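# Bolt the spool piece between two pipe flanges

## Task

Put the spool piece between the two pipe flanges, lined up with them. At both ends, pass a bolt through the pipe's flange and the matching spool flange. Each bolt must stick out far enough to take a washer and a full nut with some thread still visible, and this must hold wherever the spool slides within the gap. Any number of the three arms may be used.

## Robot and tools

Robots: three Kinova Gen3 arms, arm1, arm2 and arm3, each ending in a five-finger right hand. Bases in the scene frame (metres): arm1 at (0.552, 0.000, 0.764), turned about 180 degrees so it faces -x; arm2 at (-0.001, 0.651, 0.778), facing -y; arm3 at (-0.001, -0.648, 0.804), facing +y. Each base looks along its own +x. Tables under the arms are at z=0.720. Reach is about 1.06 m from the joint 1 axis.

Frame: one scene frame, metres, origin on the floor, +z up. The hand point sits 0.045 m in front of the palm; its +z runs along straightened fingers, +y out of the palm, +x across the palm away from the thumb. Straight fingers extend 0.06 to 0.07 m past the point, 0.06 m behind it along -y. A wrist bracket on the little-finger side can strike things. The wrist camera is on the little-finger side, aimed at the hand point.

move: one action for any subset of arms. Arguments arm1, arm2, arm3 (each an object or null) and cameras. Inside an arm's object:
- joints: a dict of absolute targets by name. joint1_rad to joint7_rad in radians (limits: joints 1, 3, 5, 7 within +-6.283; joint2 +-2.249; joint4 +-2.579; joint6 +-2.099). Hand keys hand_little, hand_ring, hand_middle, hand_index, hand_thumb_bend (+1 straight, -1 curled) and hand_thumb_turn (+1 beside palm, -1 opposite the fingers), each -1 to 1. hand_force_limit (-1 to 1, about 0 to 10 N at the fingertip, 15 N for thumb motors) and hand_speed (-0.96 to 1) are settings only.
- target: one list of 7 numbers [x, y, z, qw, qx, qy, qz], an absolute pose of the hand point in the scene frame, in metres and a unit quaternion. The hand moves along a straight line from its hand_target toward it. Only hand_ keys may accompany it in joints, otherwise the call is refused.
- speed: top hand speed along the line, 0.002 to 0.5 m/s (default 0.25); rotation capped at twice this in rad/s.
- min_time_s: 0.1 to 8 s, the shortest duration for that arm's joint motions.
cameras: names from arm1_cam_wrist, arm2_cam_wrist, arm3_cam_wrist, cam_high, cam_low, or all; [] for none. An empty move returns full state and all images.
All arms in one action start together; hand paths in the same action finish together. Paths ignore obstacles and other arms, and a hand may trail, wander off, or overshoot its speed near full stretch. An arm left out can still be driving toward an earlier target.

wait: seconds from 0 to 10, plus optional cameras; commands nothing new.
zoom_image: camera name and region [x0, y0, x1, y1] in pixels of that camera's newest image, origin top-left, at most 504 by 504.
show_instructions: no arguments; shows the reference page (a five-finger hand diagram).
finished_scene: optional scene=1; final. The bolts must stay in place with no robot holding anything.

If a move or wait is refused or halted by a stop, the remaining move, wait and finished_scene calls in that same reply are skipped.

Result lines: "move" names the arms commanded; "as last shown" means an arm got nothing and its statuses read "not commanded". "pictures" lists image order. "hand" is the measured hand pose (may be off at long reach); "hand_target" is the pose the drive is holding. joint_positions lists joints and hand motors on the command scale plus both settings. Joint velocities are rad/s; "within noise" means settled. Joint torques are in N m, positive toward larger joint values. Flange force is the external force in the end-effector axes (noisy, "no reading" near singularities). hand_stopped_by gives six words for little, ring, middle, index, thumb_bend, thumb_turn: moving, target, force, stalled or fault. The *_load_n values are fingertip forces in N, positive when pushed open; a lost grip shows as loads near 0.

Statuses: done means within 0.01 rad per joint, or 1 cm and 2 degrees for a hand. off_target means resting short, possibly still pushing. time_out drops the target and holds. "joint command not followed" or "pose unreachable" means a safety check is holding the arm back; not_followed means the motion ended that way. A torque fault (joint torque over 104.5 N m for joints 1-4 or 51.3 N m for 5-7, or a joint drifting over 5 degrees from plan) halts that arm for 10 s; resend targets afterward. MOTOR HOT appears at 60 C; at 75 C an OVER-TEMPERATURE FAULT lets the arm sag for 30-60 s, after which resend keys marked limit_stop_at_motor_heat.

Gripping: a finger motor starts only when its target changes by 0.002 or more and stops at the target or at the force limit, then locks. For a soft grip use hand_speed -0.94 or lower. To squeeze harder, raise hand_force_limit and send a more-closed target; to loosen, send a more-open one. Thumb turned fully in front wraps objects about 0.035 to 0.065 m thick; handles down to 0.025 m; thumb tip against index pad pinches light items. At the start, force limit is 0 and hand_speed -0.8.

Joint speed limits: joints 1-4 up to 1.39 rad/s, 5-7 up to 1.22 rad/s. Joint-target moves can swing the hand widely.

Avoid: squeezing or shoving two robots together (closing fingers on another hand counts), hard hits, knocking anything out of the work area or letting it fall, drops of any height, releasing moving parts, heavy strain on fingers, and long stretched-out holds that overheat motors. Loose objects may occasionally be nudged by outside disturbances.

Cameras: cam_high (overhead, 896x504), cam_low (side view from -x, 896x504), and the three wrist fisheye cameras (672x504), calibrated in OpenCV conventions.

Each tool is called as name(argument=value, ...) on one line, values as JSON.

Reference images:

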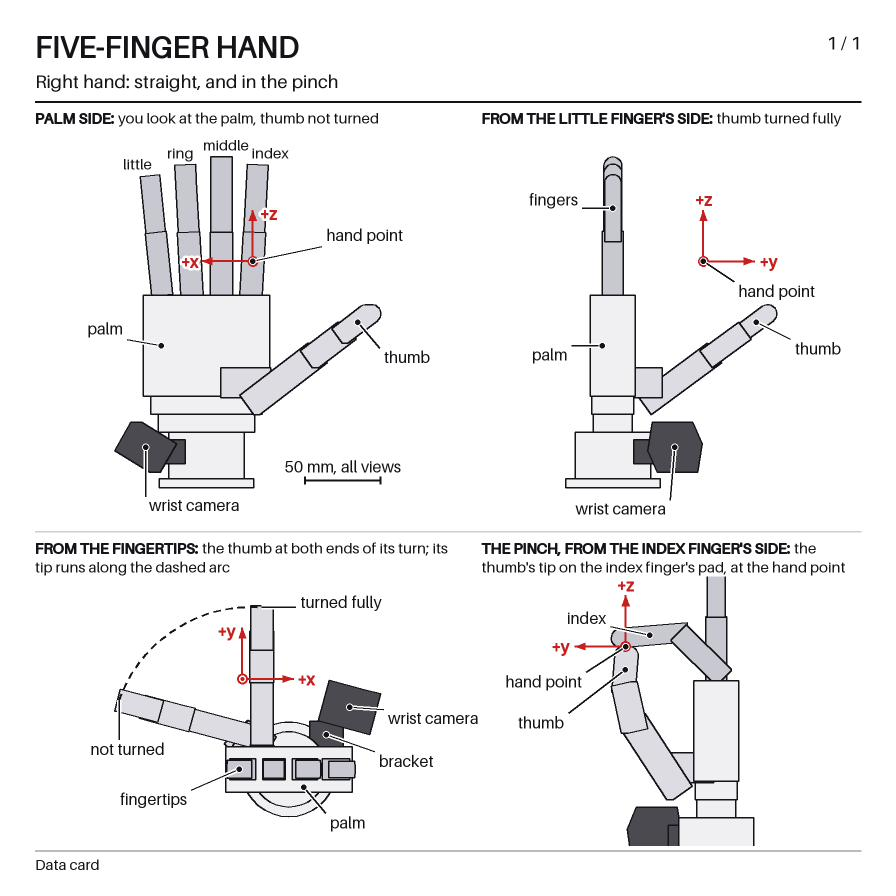

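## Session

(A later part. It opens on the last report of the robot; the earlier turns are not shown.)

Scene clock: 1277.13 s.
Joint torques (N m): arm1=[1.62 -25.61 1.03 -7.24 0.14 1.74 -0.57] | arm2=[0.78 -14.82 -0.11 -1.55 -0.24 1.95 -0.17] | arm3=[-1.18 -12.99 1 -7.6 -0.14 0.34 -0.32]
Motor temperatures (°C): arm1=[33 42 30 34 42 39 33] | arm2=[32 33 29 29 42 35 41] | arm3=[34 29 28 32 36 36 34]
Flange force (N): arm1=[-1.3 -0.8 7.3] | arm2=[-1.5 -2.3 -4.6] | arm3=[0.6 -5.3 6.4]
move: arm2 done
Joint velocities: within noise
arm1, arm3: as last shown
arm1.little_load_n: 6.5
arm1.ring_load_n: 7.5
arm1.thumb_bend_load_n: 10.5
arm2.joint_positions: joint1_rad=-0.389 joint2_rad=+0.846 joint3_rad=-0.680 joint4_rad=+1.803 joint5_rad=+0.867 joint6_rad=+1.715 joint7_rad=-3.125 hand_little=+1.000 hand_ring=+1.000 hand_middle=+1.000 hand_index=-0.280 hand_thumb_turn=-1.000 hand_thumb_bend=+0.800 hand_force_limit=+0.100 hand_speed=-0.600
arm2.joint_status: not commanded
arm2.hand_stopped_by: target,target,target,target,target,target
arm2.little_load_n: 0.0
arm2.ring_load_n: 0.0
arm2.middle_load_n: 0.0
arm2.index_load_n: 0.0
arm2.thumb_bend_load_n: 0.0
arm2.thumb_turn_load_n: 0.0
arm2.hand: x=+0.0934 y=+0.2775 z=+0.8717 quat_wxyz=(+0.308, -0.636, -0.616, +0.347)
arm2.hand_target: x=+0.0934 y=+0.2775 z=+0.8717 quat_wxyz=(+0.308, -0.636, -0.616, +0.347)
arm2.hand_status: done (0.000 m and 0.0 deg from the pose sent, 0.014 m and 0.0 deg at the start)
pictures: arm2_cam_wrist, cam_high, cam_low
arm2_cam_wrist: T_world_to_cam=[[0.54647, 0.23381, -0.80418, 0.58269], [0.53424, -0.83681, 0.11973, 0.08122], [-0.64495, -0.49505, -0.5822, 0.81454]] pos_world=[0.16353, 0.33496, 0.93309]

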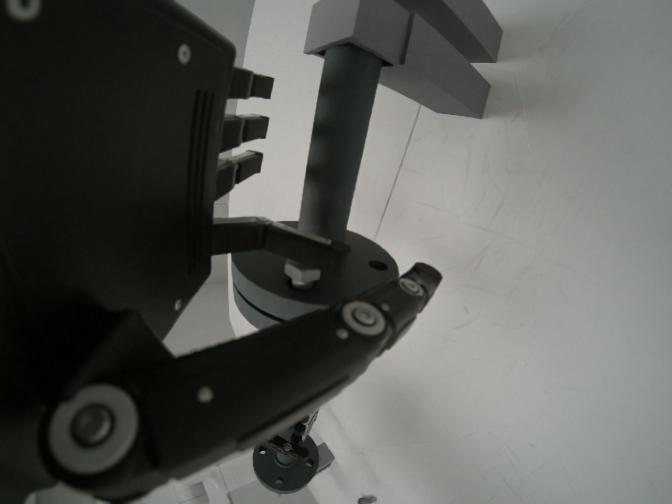

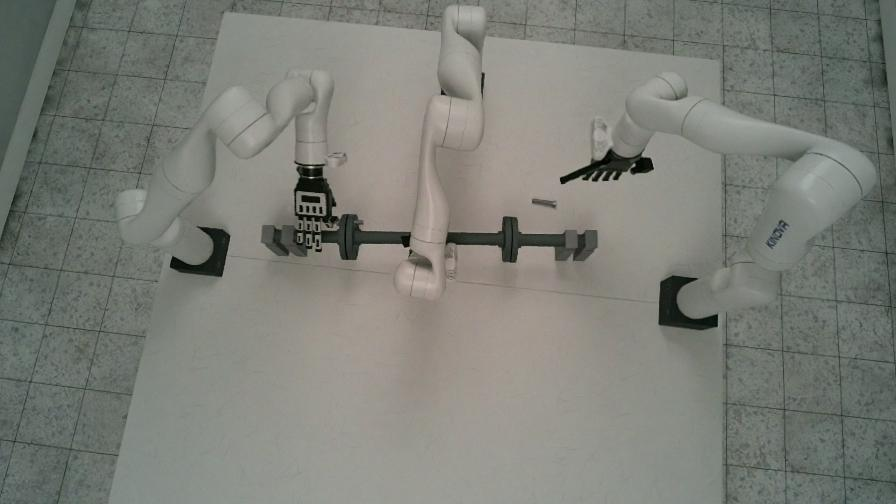

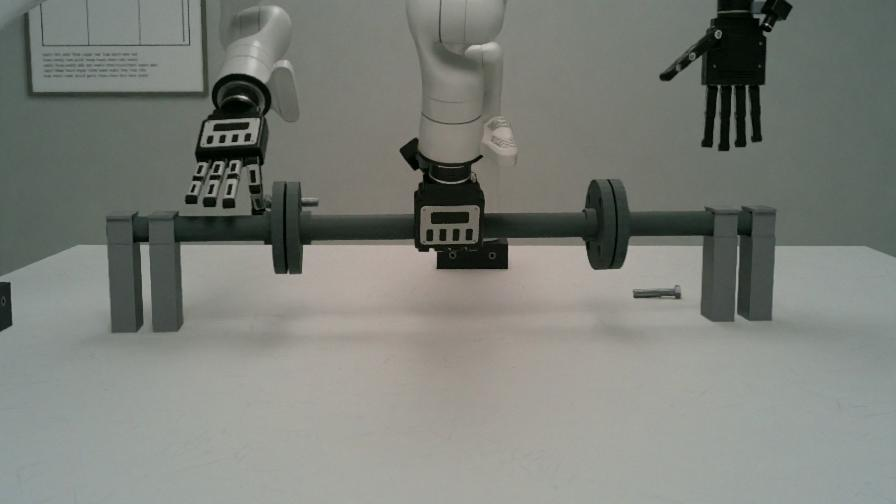

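move(arm2={"target": [0.0937, 0.2735, 0.8717, -0.3080, 0.6364, 0.6160, -0.3474], "speed": 0.01}, cameras=["cam_low", "arm2_cam_wrist", "cam_high"])

zoom_image(camera="cam_low", region=[240, 165, 350, 275])

zoom_image(camera="arm2_cam_wrist", region=[220, 130, 460, 370])

Scene clock: 1284.73 s.
Joint torques (N m): arm1=[1.66 -25.67 1.08 -7.24 0.15 1.78 -0.59] | arm2=[0.75 -14.92 -0.11 -1.61 -0.23 1.93 -0.15] | arm3=[-1.2 -12.97 0.9 -7.54 -0.14 0.33 -0.31]
Motor temperatures (°C): arm1=[33 42 30 34 42 39 33] | arm2=[32 33 29 29 42 35 41] | arm3=[34 29 28 32 36 36 34]
Flange force (N): arm1=[-1.4 -0.9 7.5] | arm2=[-1.4 -2.3 -4.6] | arm3=[0.6 -5.3 6.2]
move: arm2 done
Joint velocities: within noise
arm1, arm3: as last shown
arm1.little_load_n: 7.0
arm1.ring_load_n: 8.0
arm1.thumb_bend_load_n: 11.0
arm2.joint_positions: joint1_rad=-0.387 joint2_rad=+0.850 joint3_rad=-0.678 joint4_rad=+1.792 joint5_rad=+0.873 joint6_rad=+1.718 joint7_rad=-3.115 hand_little=+1.000 hand_ring=+1.000 hand_middle=+1.000 hand_index=-0.280 hand_thumb_turn=-1.000 hand_thumb_bend=+0.800 hand_force_limit=+0.100 hand_speed=-0.600
arm2.joint_status: not commanded
arm2.hand_stopped_by: target,target,target,target,target,target
arm2.little_load_n: 0.0
arm2.ring_load_n: 0.0
arm2.middle_load_n: 0.0
arm2.index_load_n: 0.0
arm2.thumb_bend_load_n: 0.0
arm2.thumb_turn_load_n: 0.0
arm2.hand: x=+0.0937 y=+0.2735 z=+0.8717 quat_wxyz=(+0.308, -0.636, -0.616, +0.347)
arm2.hand_target: x=+0.0937 y=+0.2735 z=+0.8717 quat_wxyz=(+0.308, -0.636, -0.616, +0.347)
arm2.hand_status: done (0.000 m and 0.0 deg from the pose sent, 0.004 m and 0.0 deg at the start)
arm3.thumb_bend_load_n: -0.5
pictures: arm2_cam_wrist, cam_high, cam_low
arm2_cam_wrist: T_world_to_cam=[[0.54647, 0.23381, -0.80418, 0.58346], [0.53424, -0.83681, 0.11973, 0.07771], [-0.64495, -0.49505, -0.5822, 0.81275]] pos_world=[0.16383, 0.33096, 0.93309]

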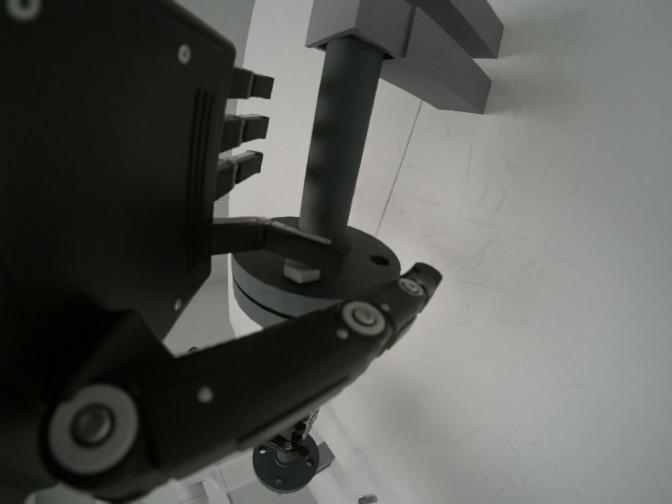

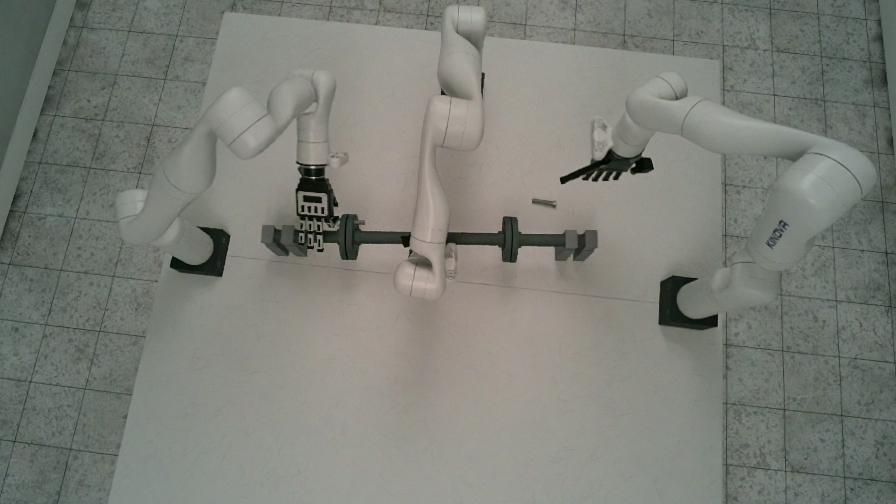

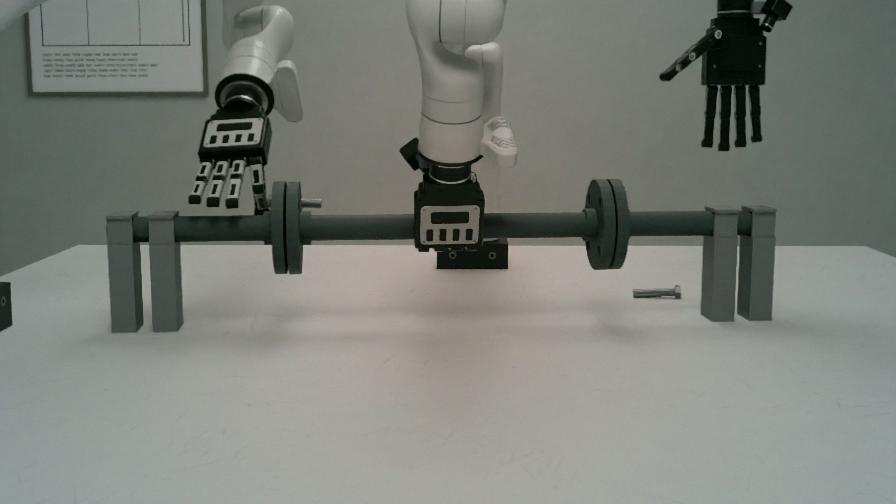

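Scaled by 4.582 from the camera's image (finer frame: 1280x720).

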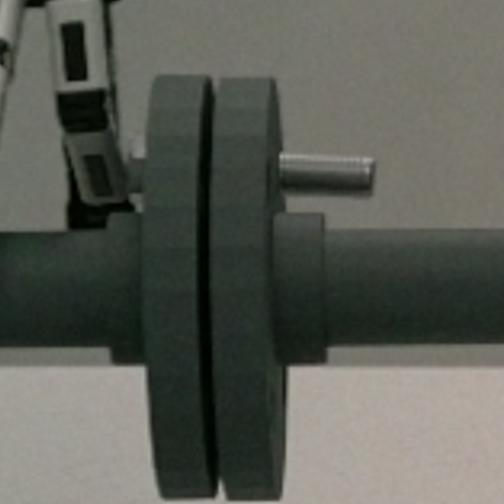

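Scaled by 2.100 from the camera's image (finer frame: 960x720).

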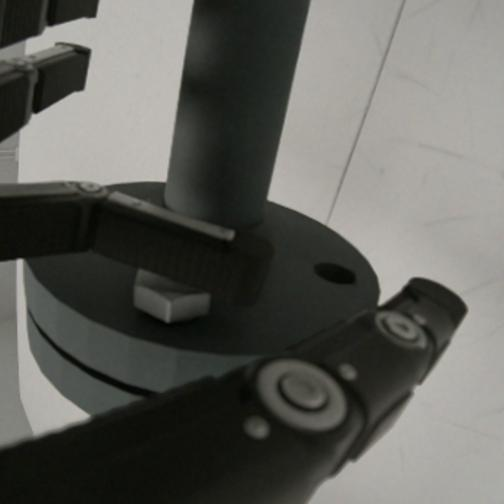

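move(arm2={"target": [0.0912, 0.3150, 0.8722, -0.3080, 0.6364, 0.6160, -0.3474], "speed": 0.08}, arm3={"joints": {"joint7_rad": 2.505, "hand_thumb_turn": -1.0, "hand_thumb_bend": 0.4, "hand_index": 0.0, "hand_speed": -0.3, "hand_force_limit": -0.3}, "min_time_s": 3})

move(arm2={"target": [0.12, 0.42, 1.0, -0.3080, 0.6364, 0.6160, -0.3474], "speed": 0.15}, arm3={"target": [0.2403, -0.2788, 0.84, -0.3390, 0.6513, 0.6021, -0.3134], "speed": 0.2}, cameras=["all"])

zoom_image(camera="arm3_cam_wrist", region=[280, 130, 520, 370])

zoom_image(camera="cam_low", region=[240, 165, 350, 275])

Scene clock: 1379.23 s.
Joint torques (N m): arm1=[1.62 -25.66 1.03 -7.25 0.17 1.74 -0.59] | arm2=[0.81 -13.83 -0.2 -1.05 -0.44 1.95 -0.12] | arm3=[-1.2 -12.89 1 -7.51 -0.02 0.35 -0.3]
Motor temperatures (°C): arm1=[33 39 30 34 42 39 33] | arm2=[32 33 29 29 42 35 41] | arm3=[34 29 28 32 36 36 34]
Flange force (N): arm1=[-1.3 -0.9 7.4] | arm2=[-1.3 -2.3 -5.0] | arm3=[-0.5 5.4 6.3]
move: arm2 done; arm3 done
Joint velocities: within noise
arm1: as last shown
arm1.little_load_n: 6.5
arm2.joint_positions: joint1_rad=-0.419 joint2_rad=+0.818 joint3_rad=-0.707 joint4_rad=+1.899 joint5_rad=+0.810 joint6_rad=+1.681 joint7_rad=-3.214 hand_little=+1.000 hand_ring=+1.000 hand_middle=+1.000 hand_index=-0.280 hand_thumb_turn=-1.000 hand_thumb_bend=+0.800 hand_force_limit=+0.100 hand_speed=-0.600
arm2.joint_status: not commanded
arm2.hand_stopped_by: target,target,target,target,target,target
arm2.little_load_n: 0.0
arm2.ring_load_n: 0.0
arm2.middle_load_n: 0.0
arm2.index_load_n: 0.0
arm2.thumb_bend_load_n: 0.0
arm2.thumb_turn_load_n: 0.0
arm2.hand: x=+0.0912 y=+0.3150 z=+0.8722 quat_wxyz=(+0.308, -0.636, -0.616, +0.347)
arm2.hand_target: x=+0.0912 y=+0.3150 z=+0.8722 quat_wxyz=(+0.308, -0.636, -0.616, +0.347)
arm2.hand_status: done (0.000 m and 0.0 deg from the pose sent, 0.042 m and 0.0 deg at the start)
arm3.joint_positions: joint1_rad=+0.153 joint2_rad=+0.306 joint3_rad=+0.601 joint4_rad=+1.890 joint5_rad=-0.209 joint6_rad=+1.002 joint7_rad=+2.505 hand_little=+1.000 hand_ring=+1.000 hand_middle=+1.000 hand_index=+0.000 hand_thumb_turn=-1.000 hand_thumb_bend=+0.400 hand_force_limit=-0.300 hand_speed=-0.300
arm3.joint_status: all done
arm3.hand_stopped_by: target,target,target,target,target,target
arm3.little_load_n: 0.0
arm3.ring_load_n: 0.0
arm3.middle_load_n: 0.0
arm3.index_load_n: 0.0
arm3.thumb_bend_load_n: 0.0
arm3.thumb_turn_load_n: 0.0
arm3.hand: x=+0.3045 y=-0.3829 z=+1.0000 quat_wxyz=(+0.000, +0.681, +0.732, +0.000)
arm3.hand_target: x=+0.3045 y=-0.3829 z=+1.0000 quat_wxyz=(+0.000, +0.681, +0.732, +0.000)
arm3.hand_status: not commanded
pictures: none

Scene clock: 1382.23 s.
Joint torques (N m): arm1=[1.58 -25.68 1.02 -7.29 0.15 1.76 -0.59] | arm2=[0.73 -10.33 0.08 -2.71 -0.44 1.97 -0.14] | arm3=[-1.11 -23.72 0.3 -5.4 -0.82 2.28 -0.34]
Motor temperatures (°C): arm1=[33 39 30 34 42 39 33] | arm2=[32 33 29 29 42 35 41] | arm3=[34 29 28 32 36 36 34]
Flange force (N): arm1=[-1.3 -0.8 7.5] | arm2=[-0.1 -3.6 -4.0] | arm3=[-3.1 3.4 2.3]
move: arm2 done; arm3 done
Joint velocities: within noise
arm1: as last shown
arm1.little_load_n: 7.0
arm1.index_load_n: 10.0
arm1.thumb_bend_load_n: 10.5
arm2.joint_positions: joint1_rad=-0.534 joint2_rad=+0.515 joint3_rad=-0.853 joint4_rad=+1.911 joint5_rad=+0.477 joint6_rad=+1.885 joint7_rad=-3.231 hand_little=+1.000 hand_ring=+1.000 hand_middle=+1.000 hand_index=-0.280 hand_thumb_turn=-1.000 hand_thumb_bend=+0.800 hand_force_limit=+0.100 hand_speed=-0.600
arm2.joint_status: not commanded
arm2.hand_stopped_by: target,target,target,target,target,target
arm2.little_load_n: 0.0
arm2.ring_load_n: 0.0
arm2.middle_load_n: 0.0
arm2.index_load_n: 0.0
arm2.thumb_bend_load_n: 0.0
arm2.thumb_turn_load_n: 0.0
arm2.hand: x=+0.1200 y=+0.4200 z=+1.0000 quat_wxyz=(+0.308, -0.636, -0.616, +0.347)
arm2.hand_target: x=+0.1200 y=+0.4200 z=+1.0000 quat_wxyz=(+0.308, -0.636, -0.616, +0.347)
arm2.hand_status: done (0.000 m and 0.0 deg from the pose sent, 0.168 m and 0.0 deg at the start)
arm3.joint_positions: joint1_rad=+0.703 joint2_rad=+1.101 joint3_rad=+0.274 joint4_rad=+1.225 joint5_rad=-0.803 joint6_rad=+1.711 joint7_rad=+2.711 hand_little=+1.000 hand_ring=+1.000 hand_middle=+1.000 hand_index=+0.000 hand_thumb_turn=-1.000 hand_thumb_bend=+0.400 hand_force_limit=-0.300 hand_speed=-0.300
arm3.joint_status: not commanded
arm3.hand_stopped_by: target,target,target,target,target,target
arm3.little_load_n: 0.0
arm3.ring_load_n: 0.0
arm3.middle_load_n: 0.0
arm3.index_load_n: 0.5
arm3.thumb_bend_load_n: 0.0
arm3.thumb_turn_load_n: 0.0
arm3.hand: x=+0.2403 y=-0.2788 z=+0.8400 quat_wxyz=(-0.339, +0.651, +0.602, -0.313)
arm3.hand_target: x=+0.2403 y=-0.2788 z=+0.8400 quat_wxyz=(-0.339, +0.651, +0.602, -0.313)
arm3.hand_status: done (0.000 m and 0.0 deg from the pose sent, 0.201 m and 55.6 deg at the start)
pictures: arm1_cam_wrist, arm2_cam_wrist, arm3_cam_wrist, cam_high, cam_low
arm1_cam_wrist: T_world_to_cam=[[0.83288, 0.3499, 0.42882, -0.46638], [0.03064, -0.80275, 0.59552, -0.4971], [0.55261, -0.48286, -0.67932, 0.62205]] pos_world=[0.05992, 0.0645, 0.91859]
arm2_cam_wrist: T_world_to_cam=[[0.54647, 0.23381, -0.80418, 0.63793], [0.53424, -0.83681, 0.11973, 0.17091], [-0.64495, -0.49505, -0.5822, 0.97688]] pos_world=[0.19013, 0.47746, 1.06129]
arm3_cam_wrist: T_world_to_cam=[[0.56193, 0.18949, -0.80519, 0.60293], [0.46491, -0.87746, 0.11796, -0.44815], [-0.68417, -0.44063, -0.58117, 0.65266]] pos_world=[0.31607, -0.21991, 0.91765]

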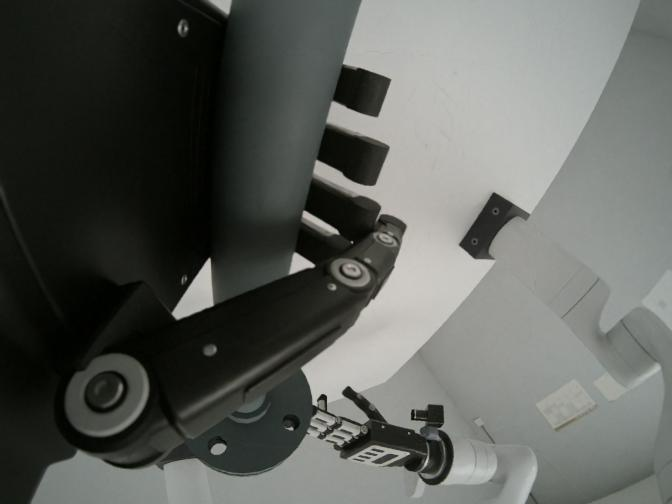

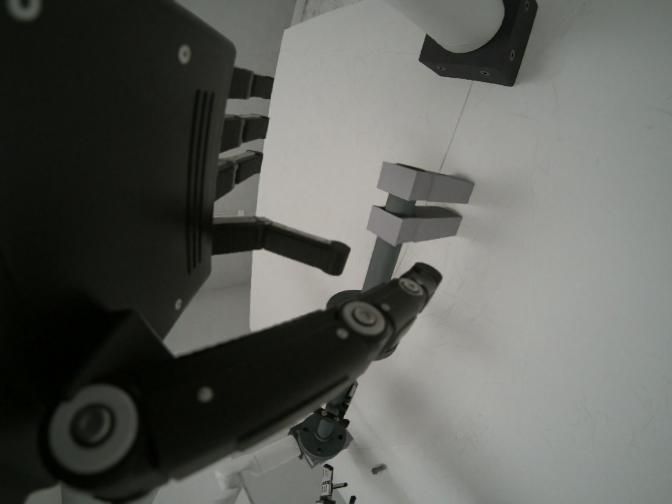

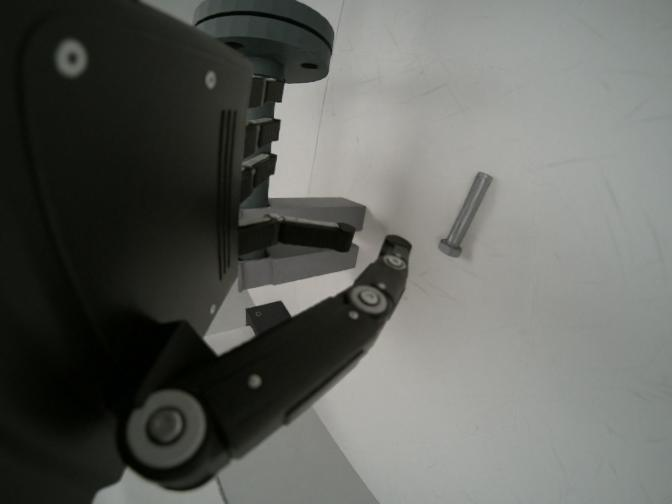

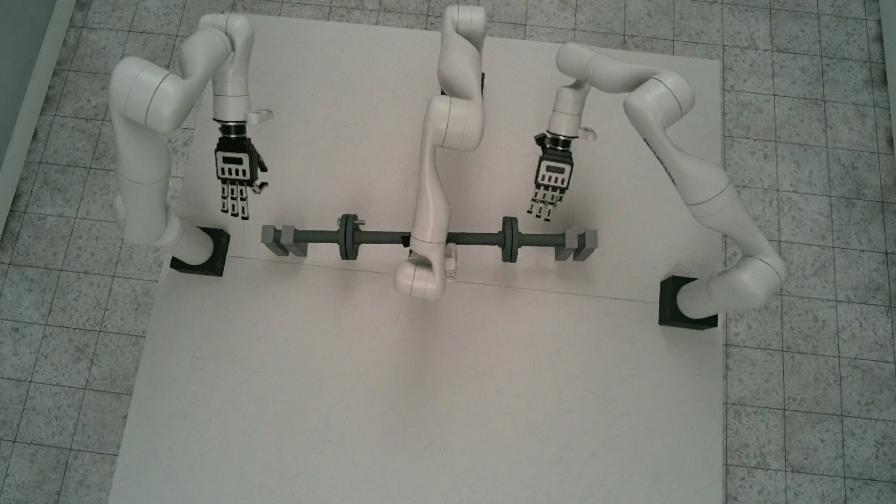

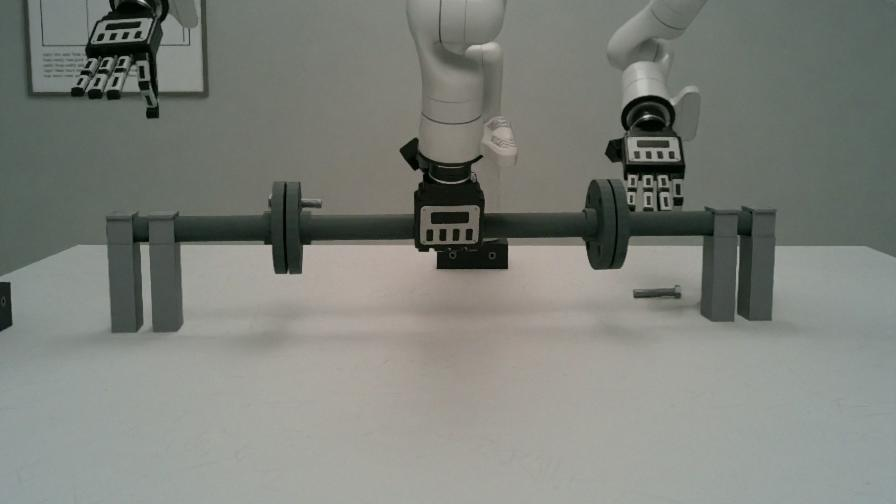

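Scaled by 2.100 from the camera's image (finer frame: 960x720).

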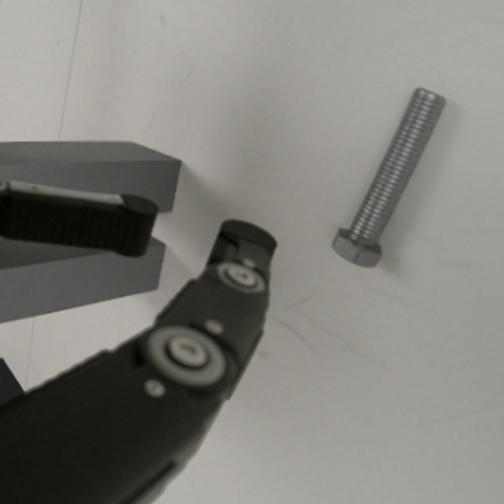

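Scaled by 4.582 from the camera's image (finer frame: 1280x720).

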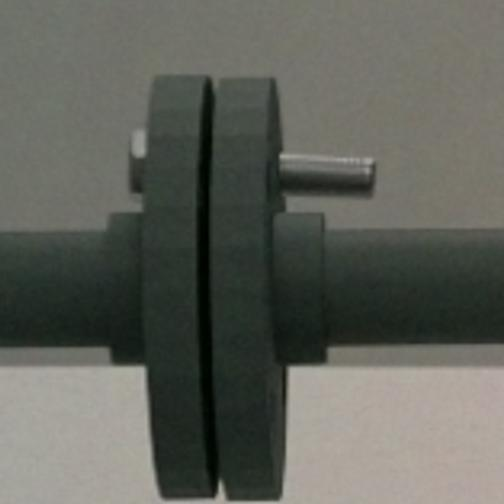

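move(arm3={"target": [0.2366, -0.2672, 0.765, -0.3349, 0.6433, 0.6105, -0.3178], "speed": 0.12}, cameras=["arm3_cam_wrist", "cam_low"])

zoom_image(camera="arm3_cam_wrist", region=[300, 110, 520, 330])

zoom_image(camera="cam_low", region=[590, 180, 750, 320])

Scene clock: 1403.63 s.
Joint torques (N m): arm1=[1.56 -25.71 1.08 -7.24 0.16 1.76 -0.55] | arm2=[0.79 -10.38 0.08 -2.63 -0.5 1.98 -0.12] | arm3=[-1.11 -24.38 0.19 -4.98 -0.83 2.29 -0.35]
Motor temperatures (°C): arm1=[33 39 30 34 42 39 33] | arm2=[32 33 29 29 42 35 41] | arm3=[34 29 28 32 36 36 34]
Flange force (N): arm1=[-1.2 -1.1 7.4] | arm2=[-0.2 -3.3 -4.4] | arm3=[-3.4 2.8 2.2]
move: arm3 done
Joint velocities: within noise
arm1, arm2: as last shown
arm1.little_load_n: 6.5
arm1.index_load_n: 9.5
arm1.thumb_bend_load_n: 11.0
arm2.thumb_turn_load_n: 0.5
arm3.joint_positions: joint1_rad=+0.692 joint2_rad=+1.249 joint3_rad=+0.254 joint4_rad=+1.152 joint5_rad=-0.817 joint6_rad=+1.644 joint7_rad=+2.748 hand_little=+1.000 hand_ring=+1.000 hand_middle=+1.000 hand_index=+0.000 hand_thumb_turn=-1.000 hand_thumb_bend=+0.400 hand_force_limit=-0.300 hand_speed=-0.300
arm3.joint_status: not commanded
arm3.hand_stopped_by: target,target,target,target,target,target
arm3.little_load_n: 0.0
arm3.ring_load_n: 0.0
arm3.middle_load_n: 0.0
arm3.index_load_n: 0.0
arm3.thumb_bend_load_n: 0.0
arm3.thumb_turn_load_n: 0.0
arm3.hand: x=+0.2366 y=-0.2672 z=+0.7650 quat_wxyz=(-0.335, +0.643, +0.611, -0.318)
arm3.hand_target: x=+0.2366 y=-0.2672 z=+0.7650 quat_wxyz=(-0.335, +0.643, +0.611, -0.318)
arm3.hand_status: done (0.000 m and 0.0 deg from the pose sent, 0.076 m and 1.5 deg at the start)
arm3_cam_wrist: T_world_to_cam=[[0.55666, 0.20411, -0.80528, 0.54764], [0.48773, -0.865, 0.11791, -0.42943], [-0.67249, -0.45839, -0.58106, 0.60408]] pos_world=[0.31084, -0.20633, 0.84264]

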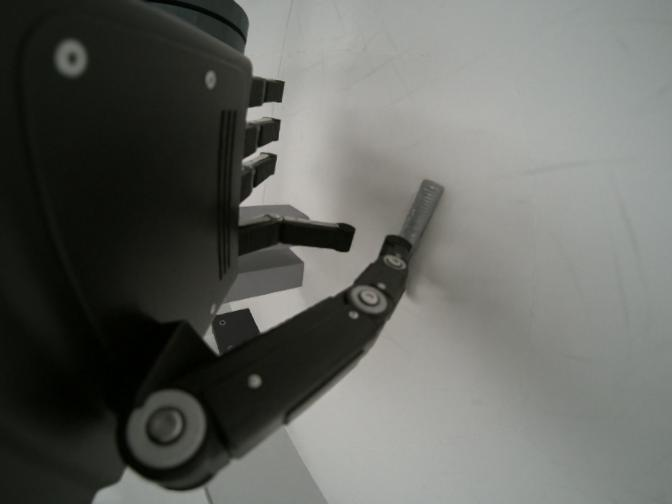

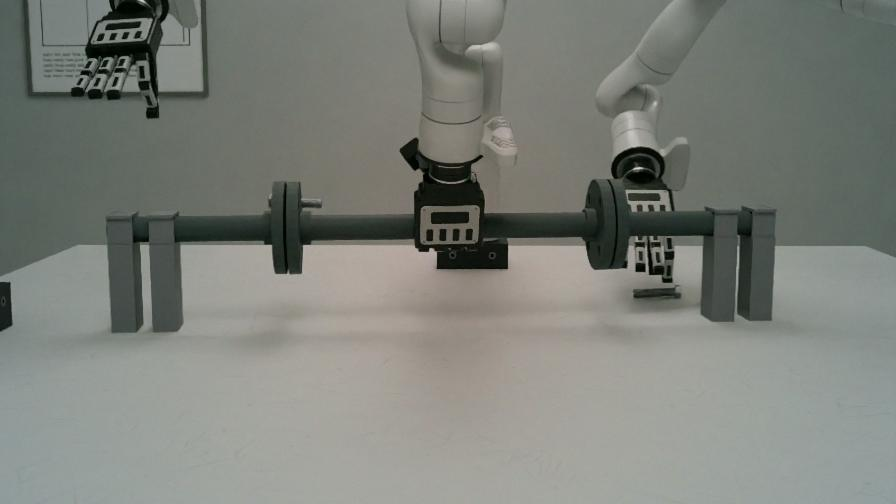

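Scaled by 2.291 from the camera's image (finer frame: 960x720).

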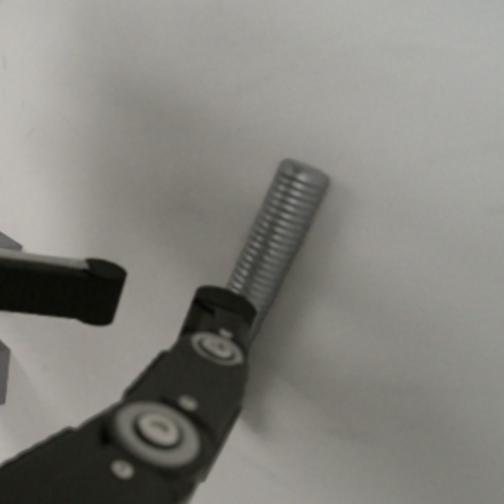

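Scaled by 3.150 from the camera's image (finer frame: 1280x720).

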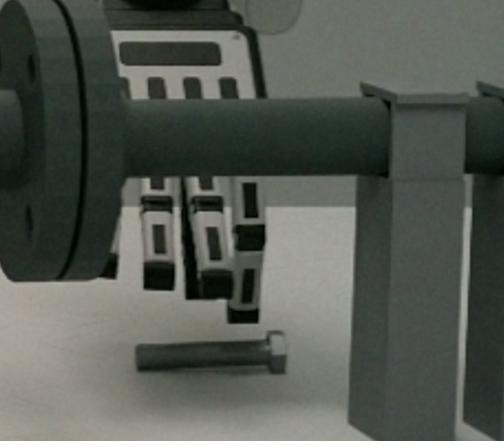

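move(arm3={"target": [0.2366, -0.2700, 0.745, -0.3349, 0.6433, 0.6105, -0.3178], "speed": 0.05}, cameras=["arm3_cam_wrist", "cam_low"])

zoom_image(camera="arm3_cam_wrist", region=[300, 110, 520, 330])

zoom_image(camera="cam_low", region=[590, 180, 750, 320])

Scene clock: 1417.93 s.
Joint torques (N m): arm1=[1.64 -25.7 1.06 -7.23 0.17 1.76 -0.55] | arm2=[0.64 -10.26 0.01 -2.68 -0.48 1.98 -0.15] | arm3=[-1.18 -24.48 0.23 -4.8 -0.81 2.34 -0.41]
Motor temperatures (°C): arm1=[33 38 30 34 42 39 33] | arm2=[32 33 29 29 42 35 41] | arm3=[34 29 28 32 36 36 34]
Flange force (N): arm1=[-1.4 -1.1 7.4] | arm2=[-0.3 -3.9 -3.9] | arm3=[-3.6 2.9 2.3]
move: arm3 done
Joint velocities: within noise
arm1.joint_positions: joint1_rad=-0.060 joint2_rad=+1.029 joint3_rad=+0.165 joint4_rad=+1.103 joint5_rad=-0.097 joint6_rad=+1.460 joint7_rad=+0.184 hand_little=-0.642 hand_ring=-0.623 hand_middle=-0.623 hand_index=-0.622 hand_thumb_turn=-1.000 hand_thumb_bend=+0.426 hand_force_limit=+0.500 hand_speed=-0.800
arm1.joint_status: not commanded
arm1.hand_stopped_by: force,force,force,force,force,target
arm1.little_load_n: 7.0
arm1.ring_load_n: 8.0
arm1.middle_load_n: 7.5
arm1.index_load_n: 9.5
arm1.thumb_bend_load_n: 10.5
arm1.thumb_turn_load_n: 0.0
arm1.hand: x=+0.1191 y=+0.0124 z=+0.8373 quat_wxyz=(-0.154, -0.656, -0.721, -0.160)
arm1.hand_target: x=+0.1191 y=+0.0124 z=+0.8373 quat_wxyz=(-0.154, -0.656, -0.721, -0.160)
arm1.hand_status: not commanded
arm2: as last shown
arm2.thumb_turn_load_n: 0.0
arm3.joint_positions: joint1_rad=+0.696 joint2_rad=+1.284 joint3_rad=+0.251 joint4_rad=+1.145 joint5_rad=-0.820 joint6_rad=+1.623 joint7_rad=+2.766 hand_little=+1.000 hand_ring=+1.000 hand_middle=+1.000 hand_index=+0.000 hand_thumb_turn=-1.000 hand_thumb_bend=+0.400 hand_force_limit=-0.300 hand_speed=-0.300
arm3.joint_status: not commanded
arm3.hand_stopped_by: target,target,target,target,target,target
arm3.little_load_n: 0.0
arm3.ring_load_n: 0.0
arm3.middle_load_n: 0.0
arm3.index_load_n: 0.5
arm3.thumb_bend_load_n: 0.0
arm3.thumb_turn_load_n: 0.0
arm3.hand: x=+0.2366 y=-0.2700 z=+0.7450 quat_wxyz=(-0.335, +0.643, +0.611, -0.318)
arm3.hand_target: x=+0.2366 y=-0.2700 z=+0.7450 quat_wxyz=(-0.335, +0.643, +0.611, -0.318)
arm3.hand_status: done (0.000 m and 0.0 deg from the pose sent, 0.020 m and 0.0 deg at the start)
arm3_cam_wrist: T_world_to_cam=[[0.55666, 0.20411, -0.80528, 0.53216], [0.48773, -0.865, 0.11791, -0.42945], [-0.67249, -0.45839, -0.58106, 0.59111]] pos_world=[0.31074, -0.20913, 0.82264]

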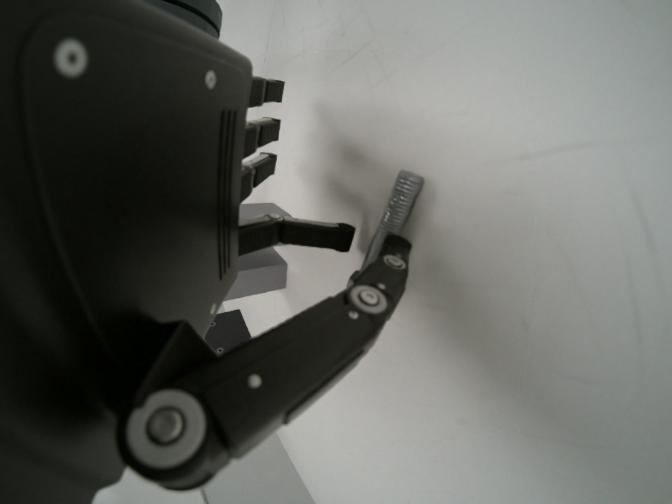

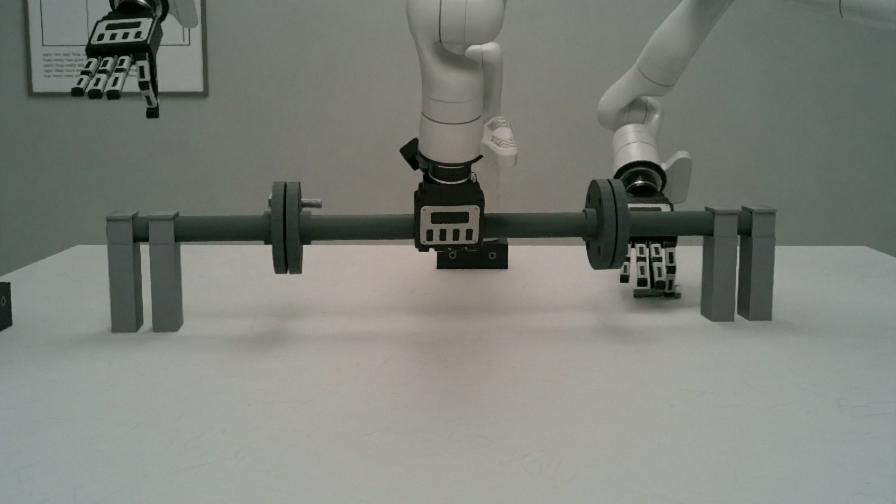

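Scaled by 2.291 from the camera's image (finer frame: 960x720).

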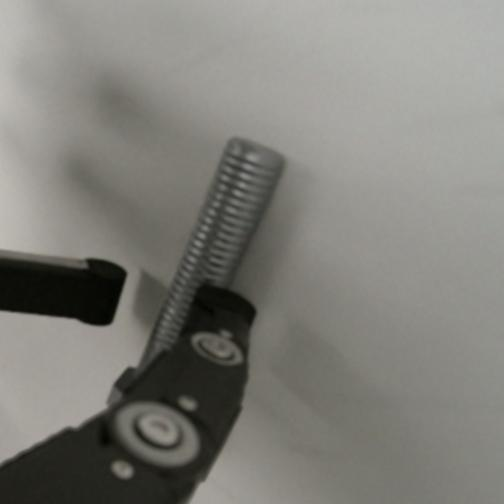

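Scaled by 3.150 from the camera's image (finer frame: 1280x720).

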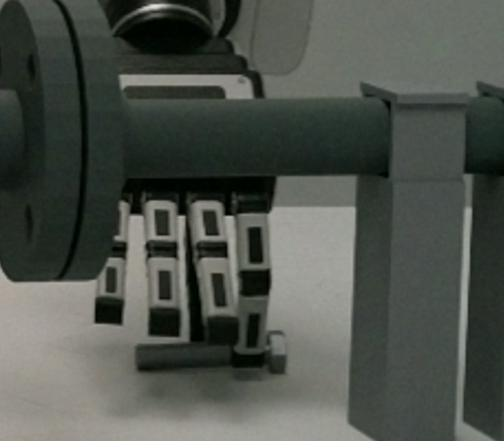

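move(arm3={"target": [0.2366, -0.2700, 0.741, -0.3349, 0.6433, 0.6105, -0.3178], "speed": 0.03}, cameras=["arm3_cam_wrist", "cam_low"])

zoom_image(camera="arm3_cam_wrist", region=[300, 110, 520, 330])

zoom_image(camera="cam_low", region=[590, 180, 750, 320])

Scene clock: 1427.57 s.
Joint torques (N m): arm1=[1.63 -25.69 1.02 -7.23 0.15 1.77 -0.55] | arm2=[0.74 -10.34 0.05 -2.67 -0.46 1.97 -0.11] | arm3=[-1.1 -24.46 0.2 -4.77 -0.77 2.3 -0.33]
Motor temperatures (°C): arm1=[33 38 30 34 42 39 33] | arm2=[32 33 29 29 42 35 41] | arm3=[34 29 28 32 36 36 34]
Flange force (N): arm1=[-1.3 -1.0 7.4] | arm2=[-0.1 -3.5 -4.2] | arm3=[-3.3 2.8 2.2]
move: arm3 done
Joint velocities: within noise
arm1, arm2: as last shown
arm1.thumb_bend_load_n: 11.0
arm3.joint_positions: joint1_rad=+0.697 joint2_rad=+1.292 joint3_rad=+0.250 joint4_rad=+1.141 joint5_rad=-0.821 joint6_rad=+1.619 joint7_rad=+2.768 hand_little=+1.000 hand_ring=+1.000 hand_middle=+1.000 hand_index=+0.000 hand_thumb_turn=-1.000 hand_thumb_bend=+0.400 hand_force_limit=-0.300 hand_speed=-0.300
arm3.joint_status: not commanded
arm3.hand_stopped_by: target,target,target,target,target,target
arm3.little_load_n: 0.0
arm3.ring_load_n: 0.0
arm3.middle_load_n: 0.0
arm3.index_load_n: 0.0
arm3.thumb_bend_load_n: -0.5
arm3.thumb_turn_load_n: 0.0
arm3.hand: x=+0.2366 y=-0.2700 z=+0.7410 quat_wxyz=(-0.335, +0.643, +0.611, -0.318)
arm3.hand_target: x=+0.2366 y=-0.2700 z=+0.7410 quat_wxyz=(-0.335, +0.643, +0.611, -0.318)
arm3.hand_status: done (0.000 m and 0.0 deg from the pose sent, 0.004 m and 0.0 deg at the start)
arm3_cam_wrist: T_world_to_cam=[[0.55667, 0.20411, -0.80527, 0.52893], [0.48767, -0.86503, 0.11786, -0.42893], [-0.67253, -0.45831, -0.58108, 0.58884]] pos_world=[0.31074, -0.20913, 0.81864]

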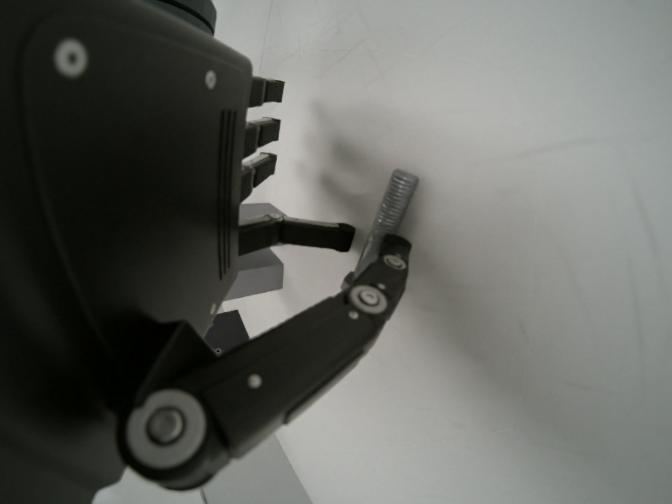

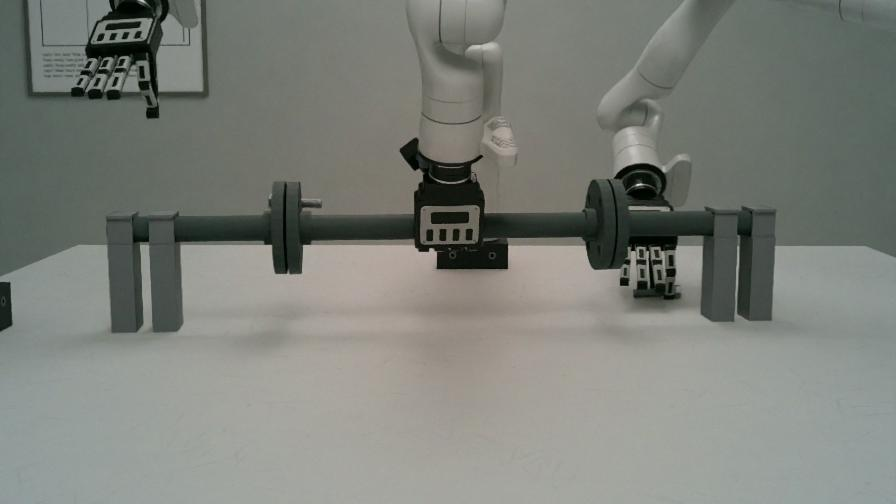

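Scaled by 2.291 from the camera's image (finer frame: 960x720).

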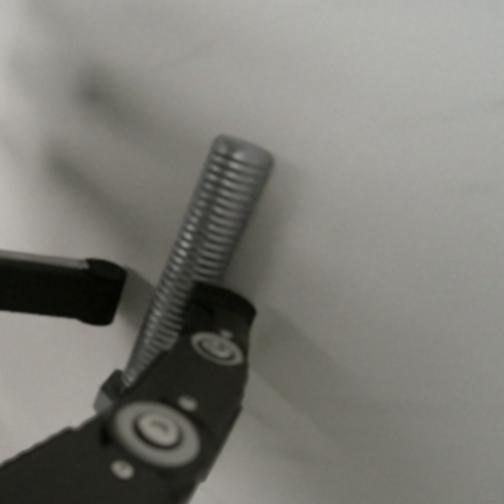

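Scaled by 3.150 from the camera's image (finer frame: 1280x720).

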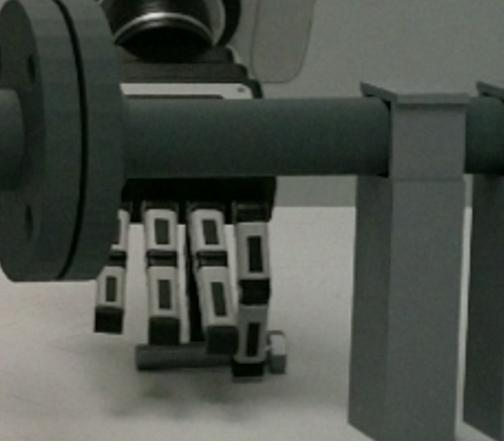

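move(arm3={"target": [0.2366, -0.2700, 0.7385, -0.3349, 0.6433, 0.6105, -0.3178], "speed": 0.02, "joints": {"hand_index": -0.1, "hand_speed": -0.85, "hand_force_limit": -0.6}})

move(arm3={"target": [0.2366, -0.2700, 0.7368, -0.3349, 0.6433, 0.6105, -0.3178], "speed": 0.01}, cameras=["arm3_cam_wrist", "cam_low"])

zoom_image(camera="arm3_cam_wrist", region=[300, 110, 520, 330])

zoom_image(camera="cam_low", region=[590, 180, 750, 320])

Scene clock: 1440.30 s.
Joint torques (N m): arm1=[1.56 -25.64 1.09 -7.24 0.15 1.74 -0.56] | arm2=[0.76 -10.36 0.06 -2.72 -0.49 1.99 -0.15] | arm3=[-1.12 -24.45 0.18 -4.76 -0.72 2.29 -0.32]
Motor temperatures (°C): arm1=[33 38 30 34 42 39 33] | arm2=[32 33 29 29 42 35 41] | arm3=[34 29 28 32 36 36 34]
Flange force (N): arm1=[-1.3 -0.9 7.4] | arm2=[-0.2 -3.5 -4.0] | arm3=[-3.3 2.7 2.1]
move: arm3 done
Joint velocities: within noise
arm1, arm2: as last shown
arm3.joint_positions: joint1_rad=+0.697 joint2_rad=+1.297 joint3_rad=+0.250 joint4_rad=+1.138 joint5_rad=-0.821 joint6_rad=+1.617 joint7_rad=+2.770 hand_little=+1.000 hand_ring=+1.000 hand_middle=+1.000 hand_index=-0.100 hand_thumb_turn=-1.000 hand_thumb_bend=+0.400 hand_force_limit=-0.600 hand_speed=-0.850
arm3.joint_status: all done
arm3.hand_stopped_by: target,target,target,target,target,target
arm3.little_load_n: 0.0
arm3.ring_load_n: 0.0
arm3.middle_load_n: -0.5
arm3.index_load_n: 0.0
arm3.thumb_bend_load_n: 0.0
arm3.thumb_turn_load_n: 0.0
arm3.hand: x=+0.2366 y=-0.2700 z=+0.7385 quat_wxyz=(-0.335, +0.643, +0.611, -0.318)
arm3.hand_target: x=+0.2366 y=-0.2700 z=+0.7385 quat_wxyz=(-0.335, +0.643, +0.611, -0.318)
arm3.hand_status: done (0.000 m and 0.0 deg from the pose sent, 0.003 m and 0.0 deg at the start)
pictures: none

Scene clock: 1441.27 s.
Joint torques (N m): arm1=[1.61 -25.71 1.07 -7.24 0.15 1.75 -0.54] | arm2=[0.72 -10.36 0.04 -2.7 -0.48 2 -0.15] | arm3=[-1.12 -24.24 0.2 -4.86 -0.76 2.11 -0.32]
Motor temperatures (°C): arm1=[33 38 30 34 42 39 33] | arm2=[32 33 29 29 42 35 41] | arm3=[34 29 28 32 36 36 34]
Flange force (N): arm1=[-1.3 -1.1 7.4] | arm2=[-0.2 -3.5 -4.0] | arm3=[-3.8 2.0 2.0]
move: arm3 done
Joint velocities: within noise
arm1, arm2: as last shown
arm1.little_load_n: 6.5
arm2.thumb_turn_load_n: -0.5
arm3.joint_positions: joint1_rad=+0.697 joint2_rad=+1.300 joint3_rad=+0.249 joint4_rad=+1.137 joint5_rad=-0.822 joint6_rad=+1.616 joint7_rad=+2.771 hand_little=+1.000 hand_ring=+1.000 hand_middle=+1.000 hand_index=-0.100 hand_thumb_turn=-1.000 hand_thumb_bend=+0.400 hand_force_limit=-0.600 hand_speed=-0.850
arm3.joint_status: not commanded
arm3.hand_stopped_by: target,target,target,target,target,target
arm3.little_load_n: 0.0
arm3.ring_load_n: 0.0
arm3.middle_load_n: 0.0
arm3.index_load_n: 0.0
arm3.thumb_bend_load_n: 0.0
arm3.thumb_turn_load_n: 0.0
arm3.hand: x=+0.2366 y=-0.2700 z=+0.7368 quat_wxyz=(-0.335, +0.643, +0.611, -0.318)
arm3.hand_target: x=+0.2366 y=-0.2700 z=+0.7368 quat_wxyz=(-0.335, +0.643, +0.611, -0.318)
arm3.hand_status: done (0.000 m and 0.0 deg from the pose sent, 0.002 m and 0.0 deg at the start)
arm3_cam_wrist: T_world_to_cam=[[0.55666, 0.20411, -0.80528, 0.52556], [0.48773, -0.865, 0.11791, -0.42848], [-0.67249, -0.45839, -0.58106, 0.58635]] pos_world=[0.31074, -0.20913, 0.81444]

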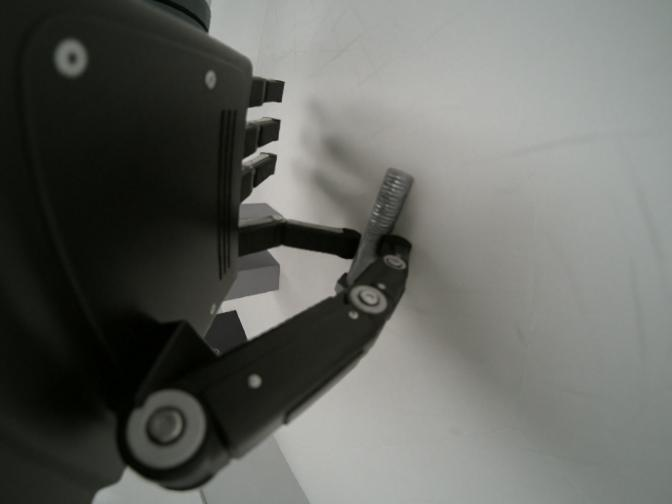

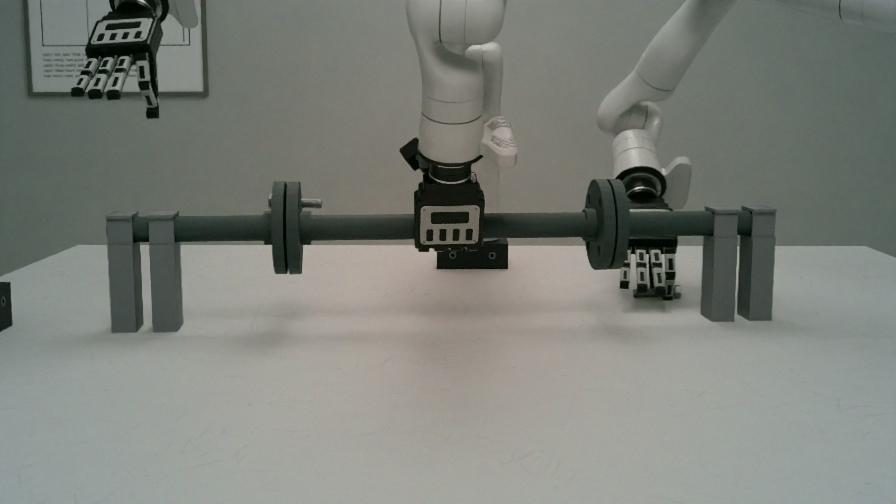

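Scaled by 2.291 from the camera's image (finer frame: 960x720).

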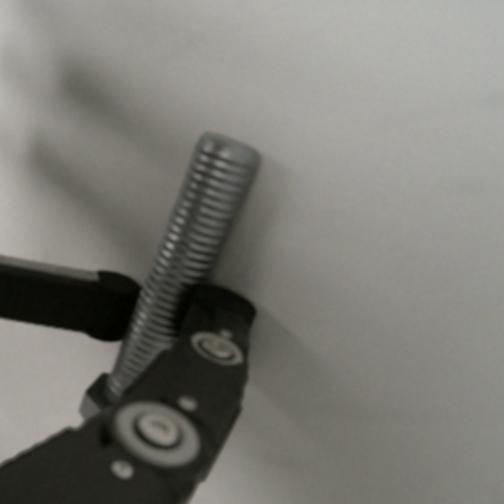

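Scaled by 3.150 from the camera's image (finer frame: 1280x720).

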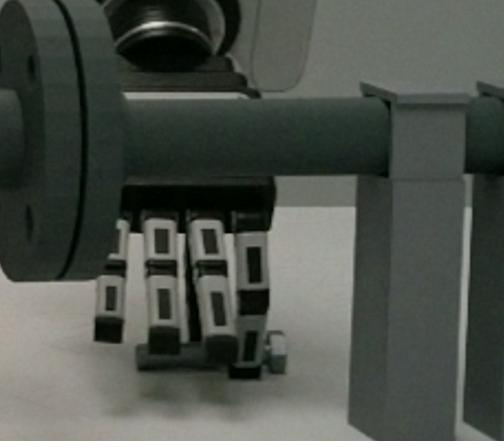

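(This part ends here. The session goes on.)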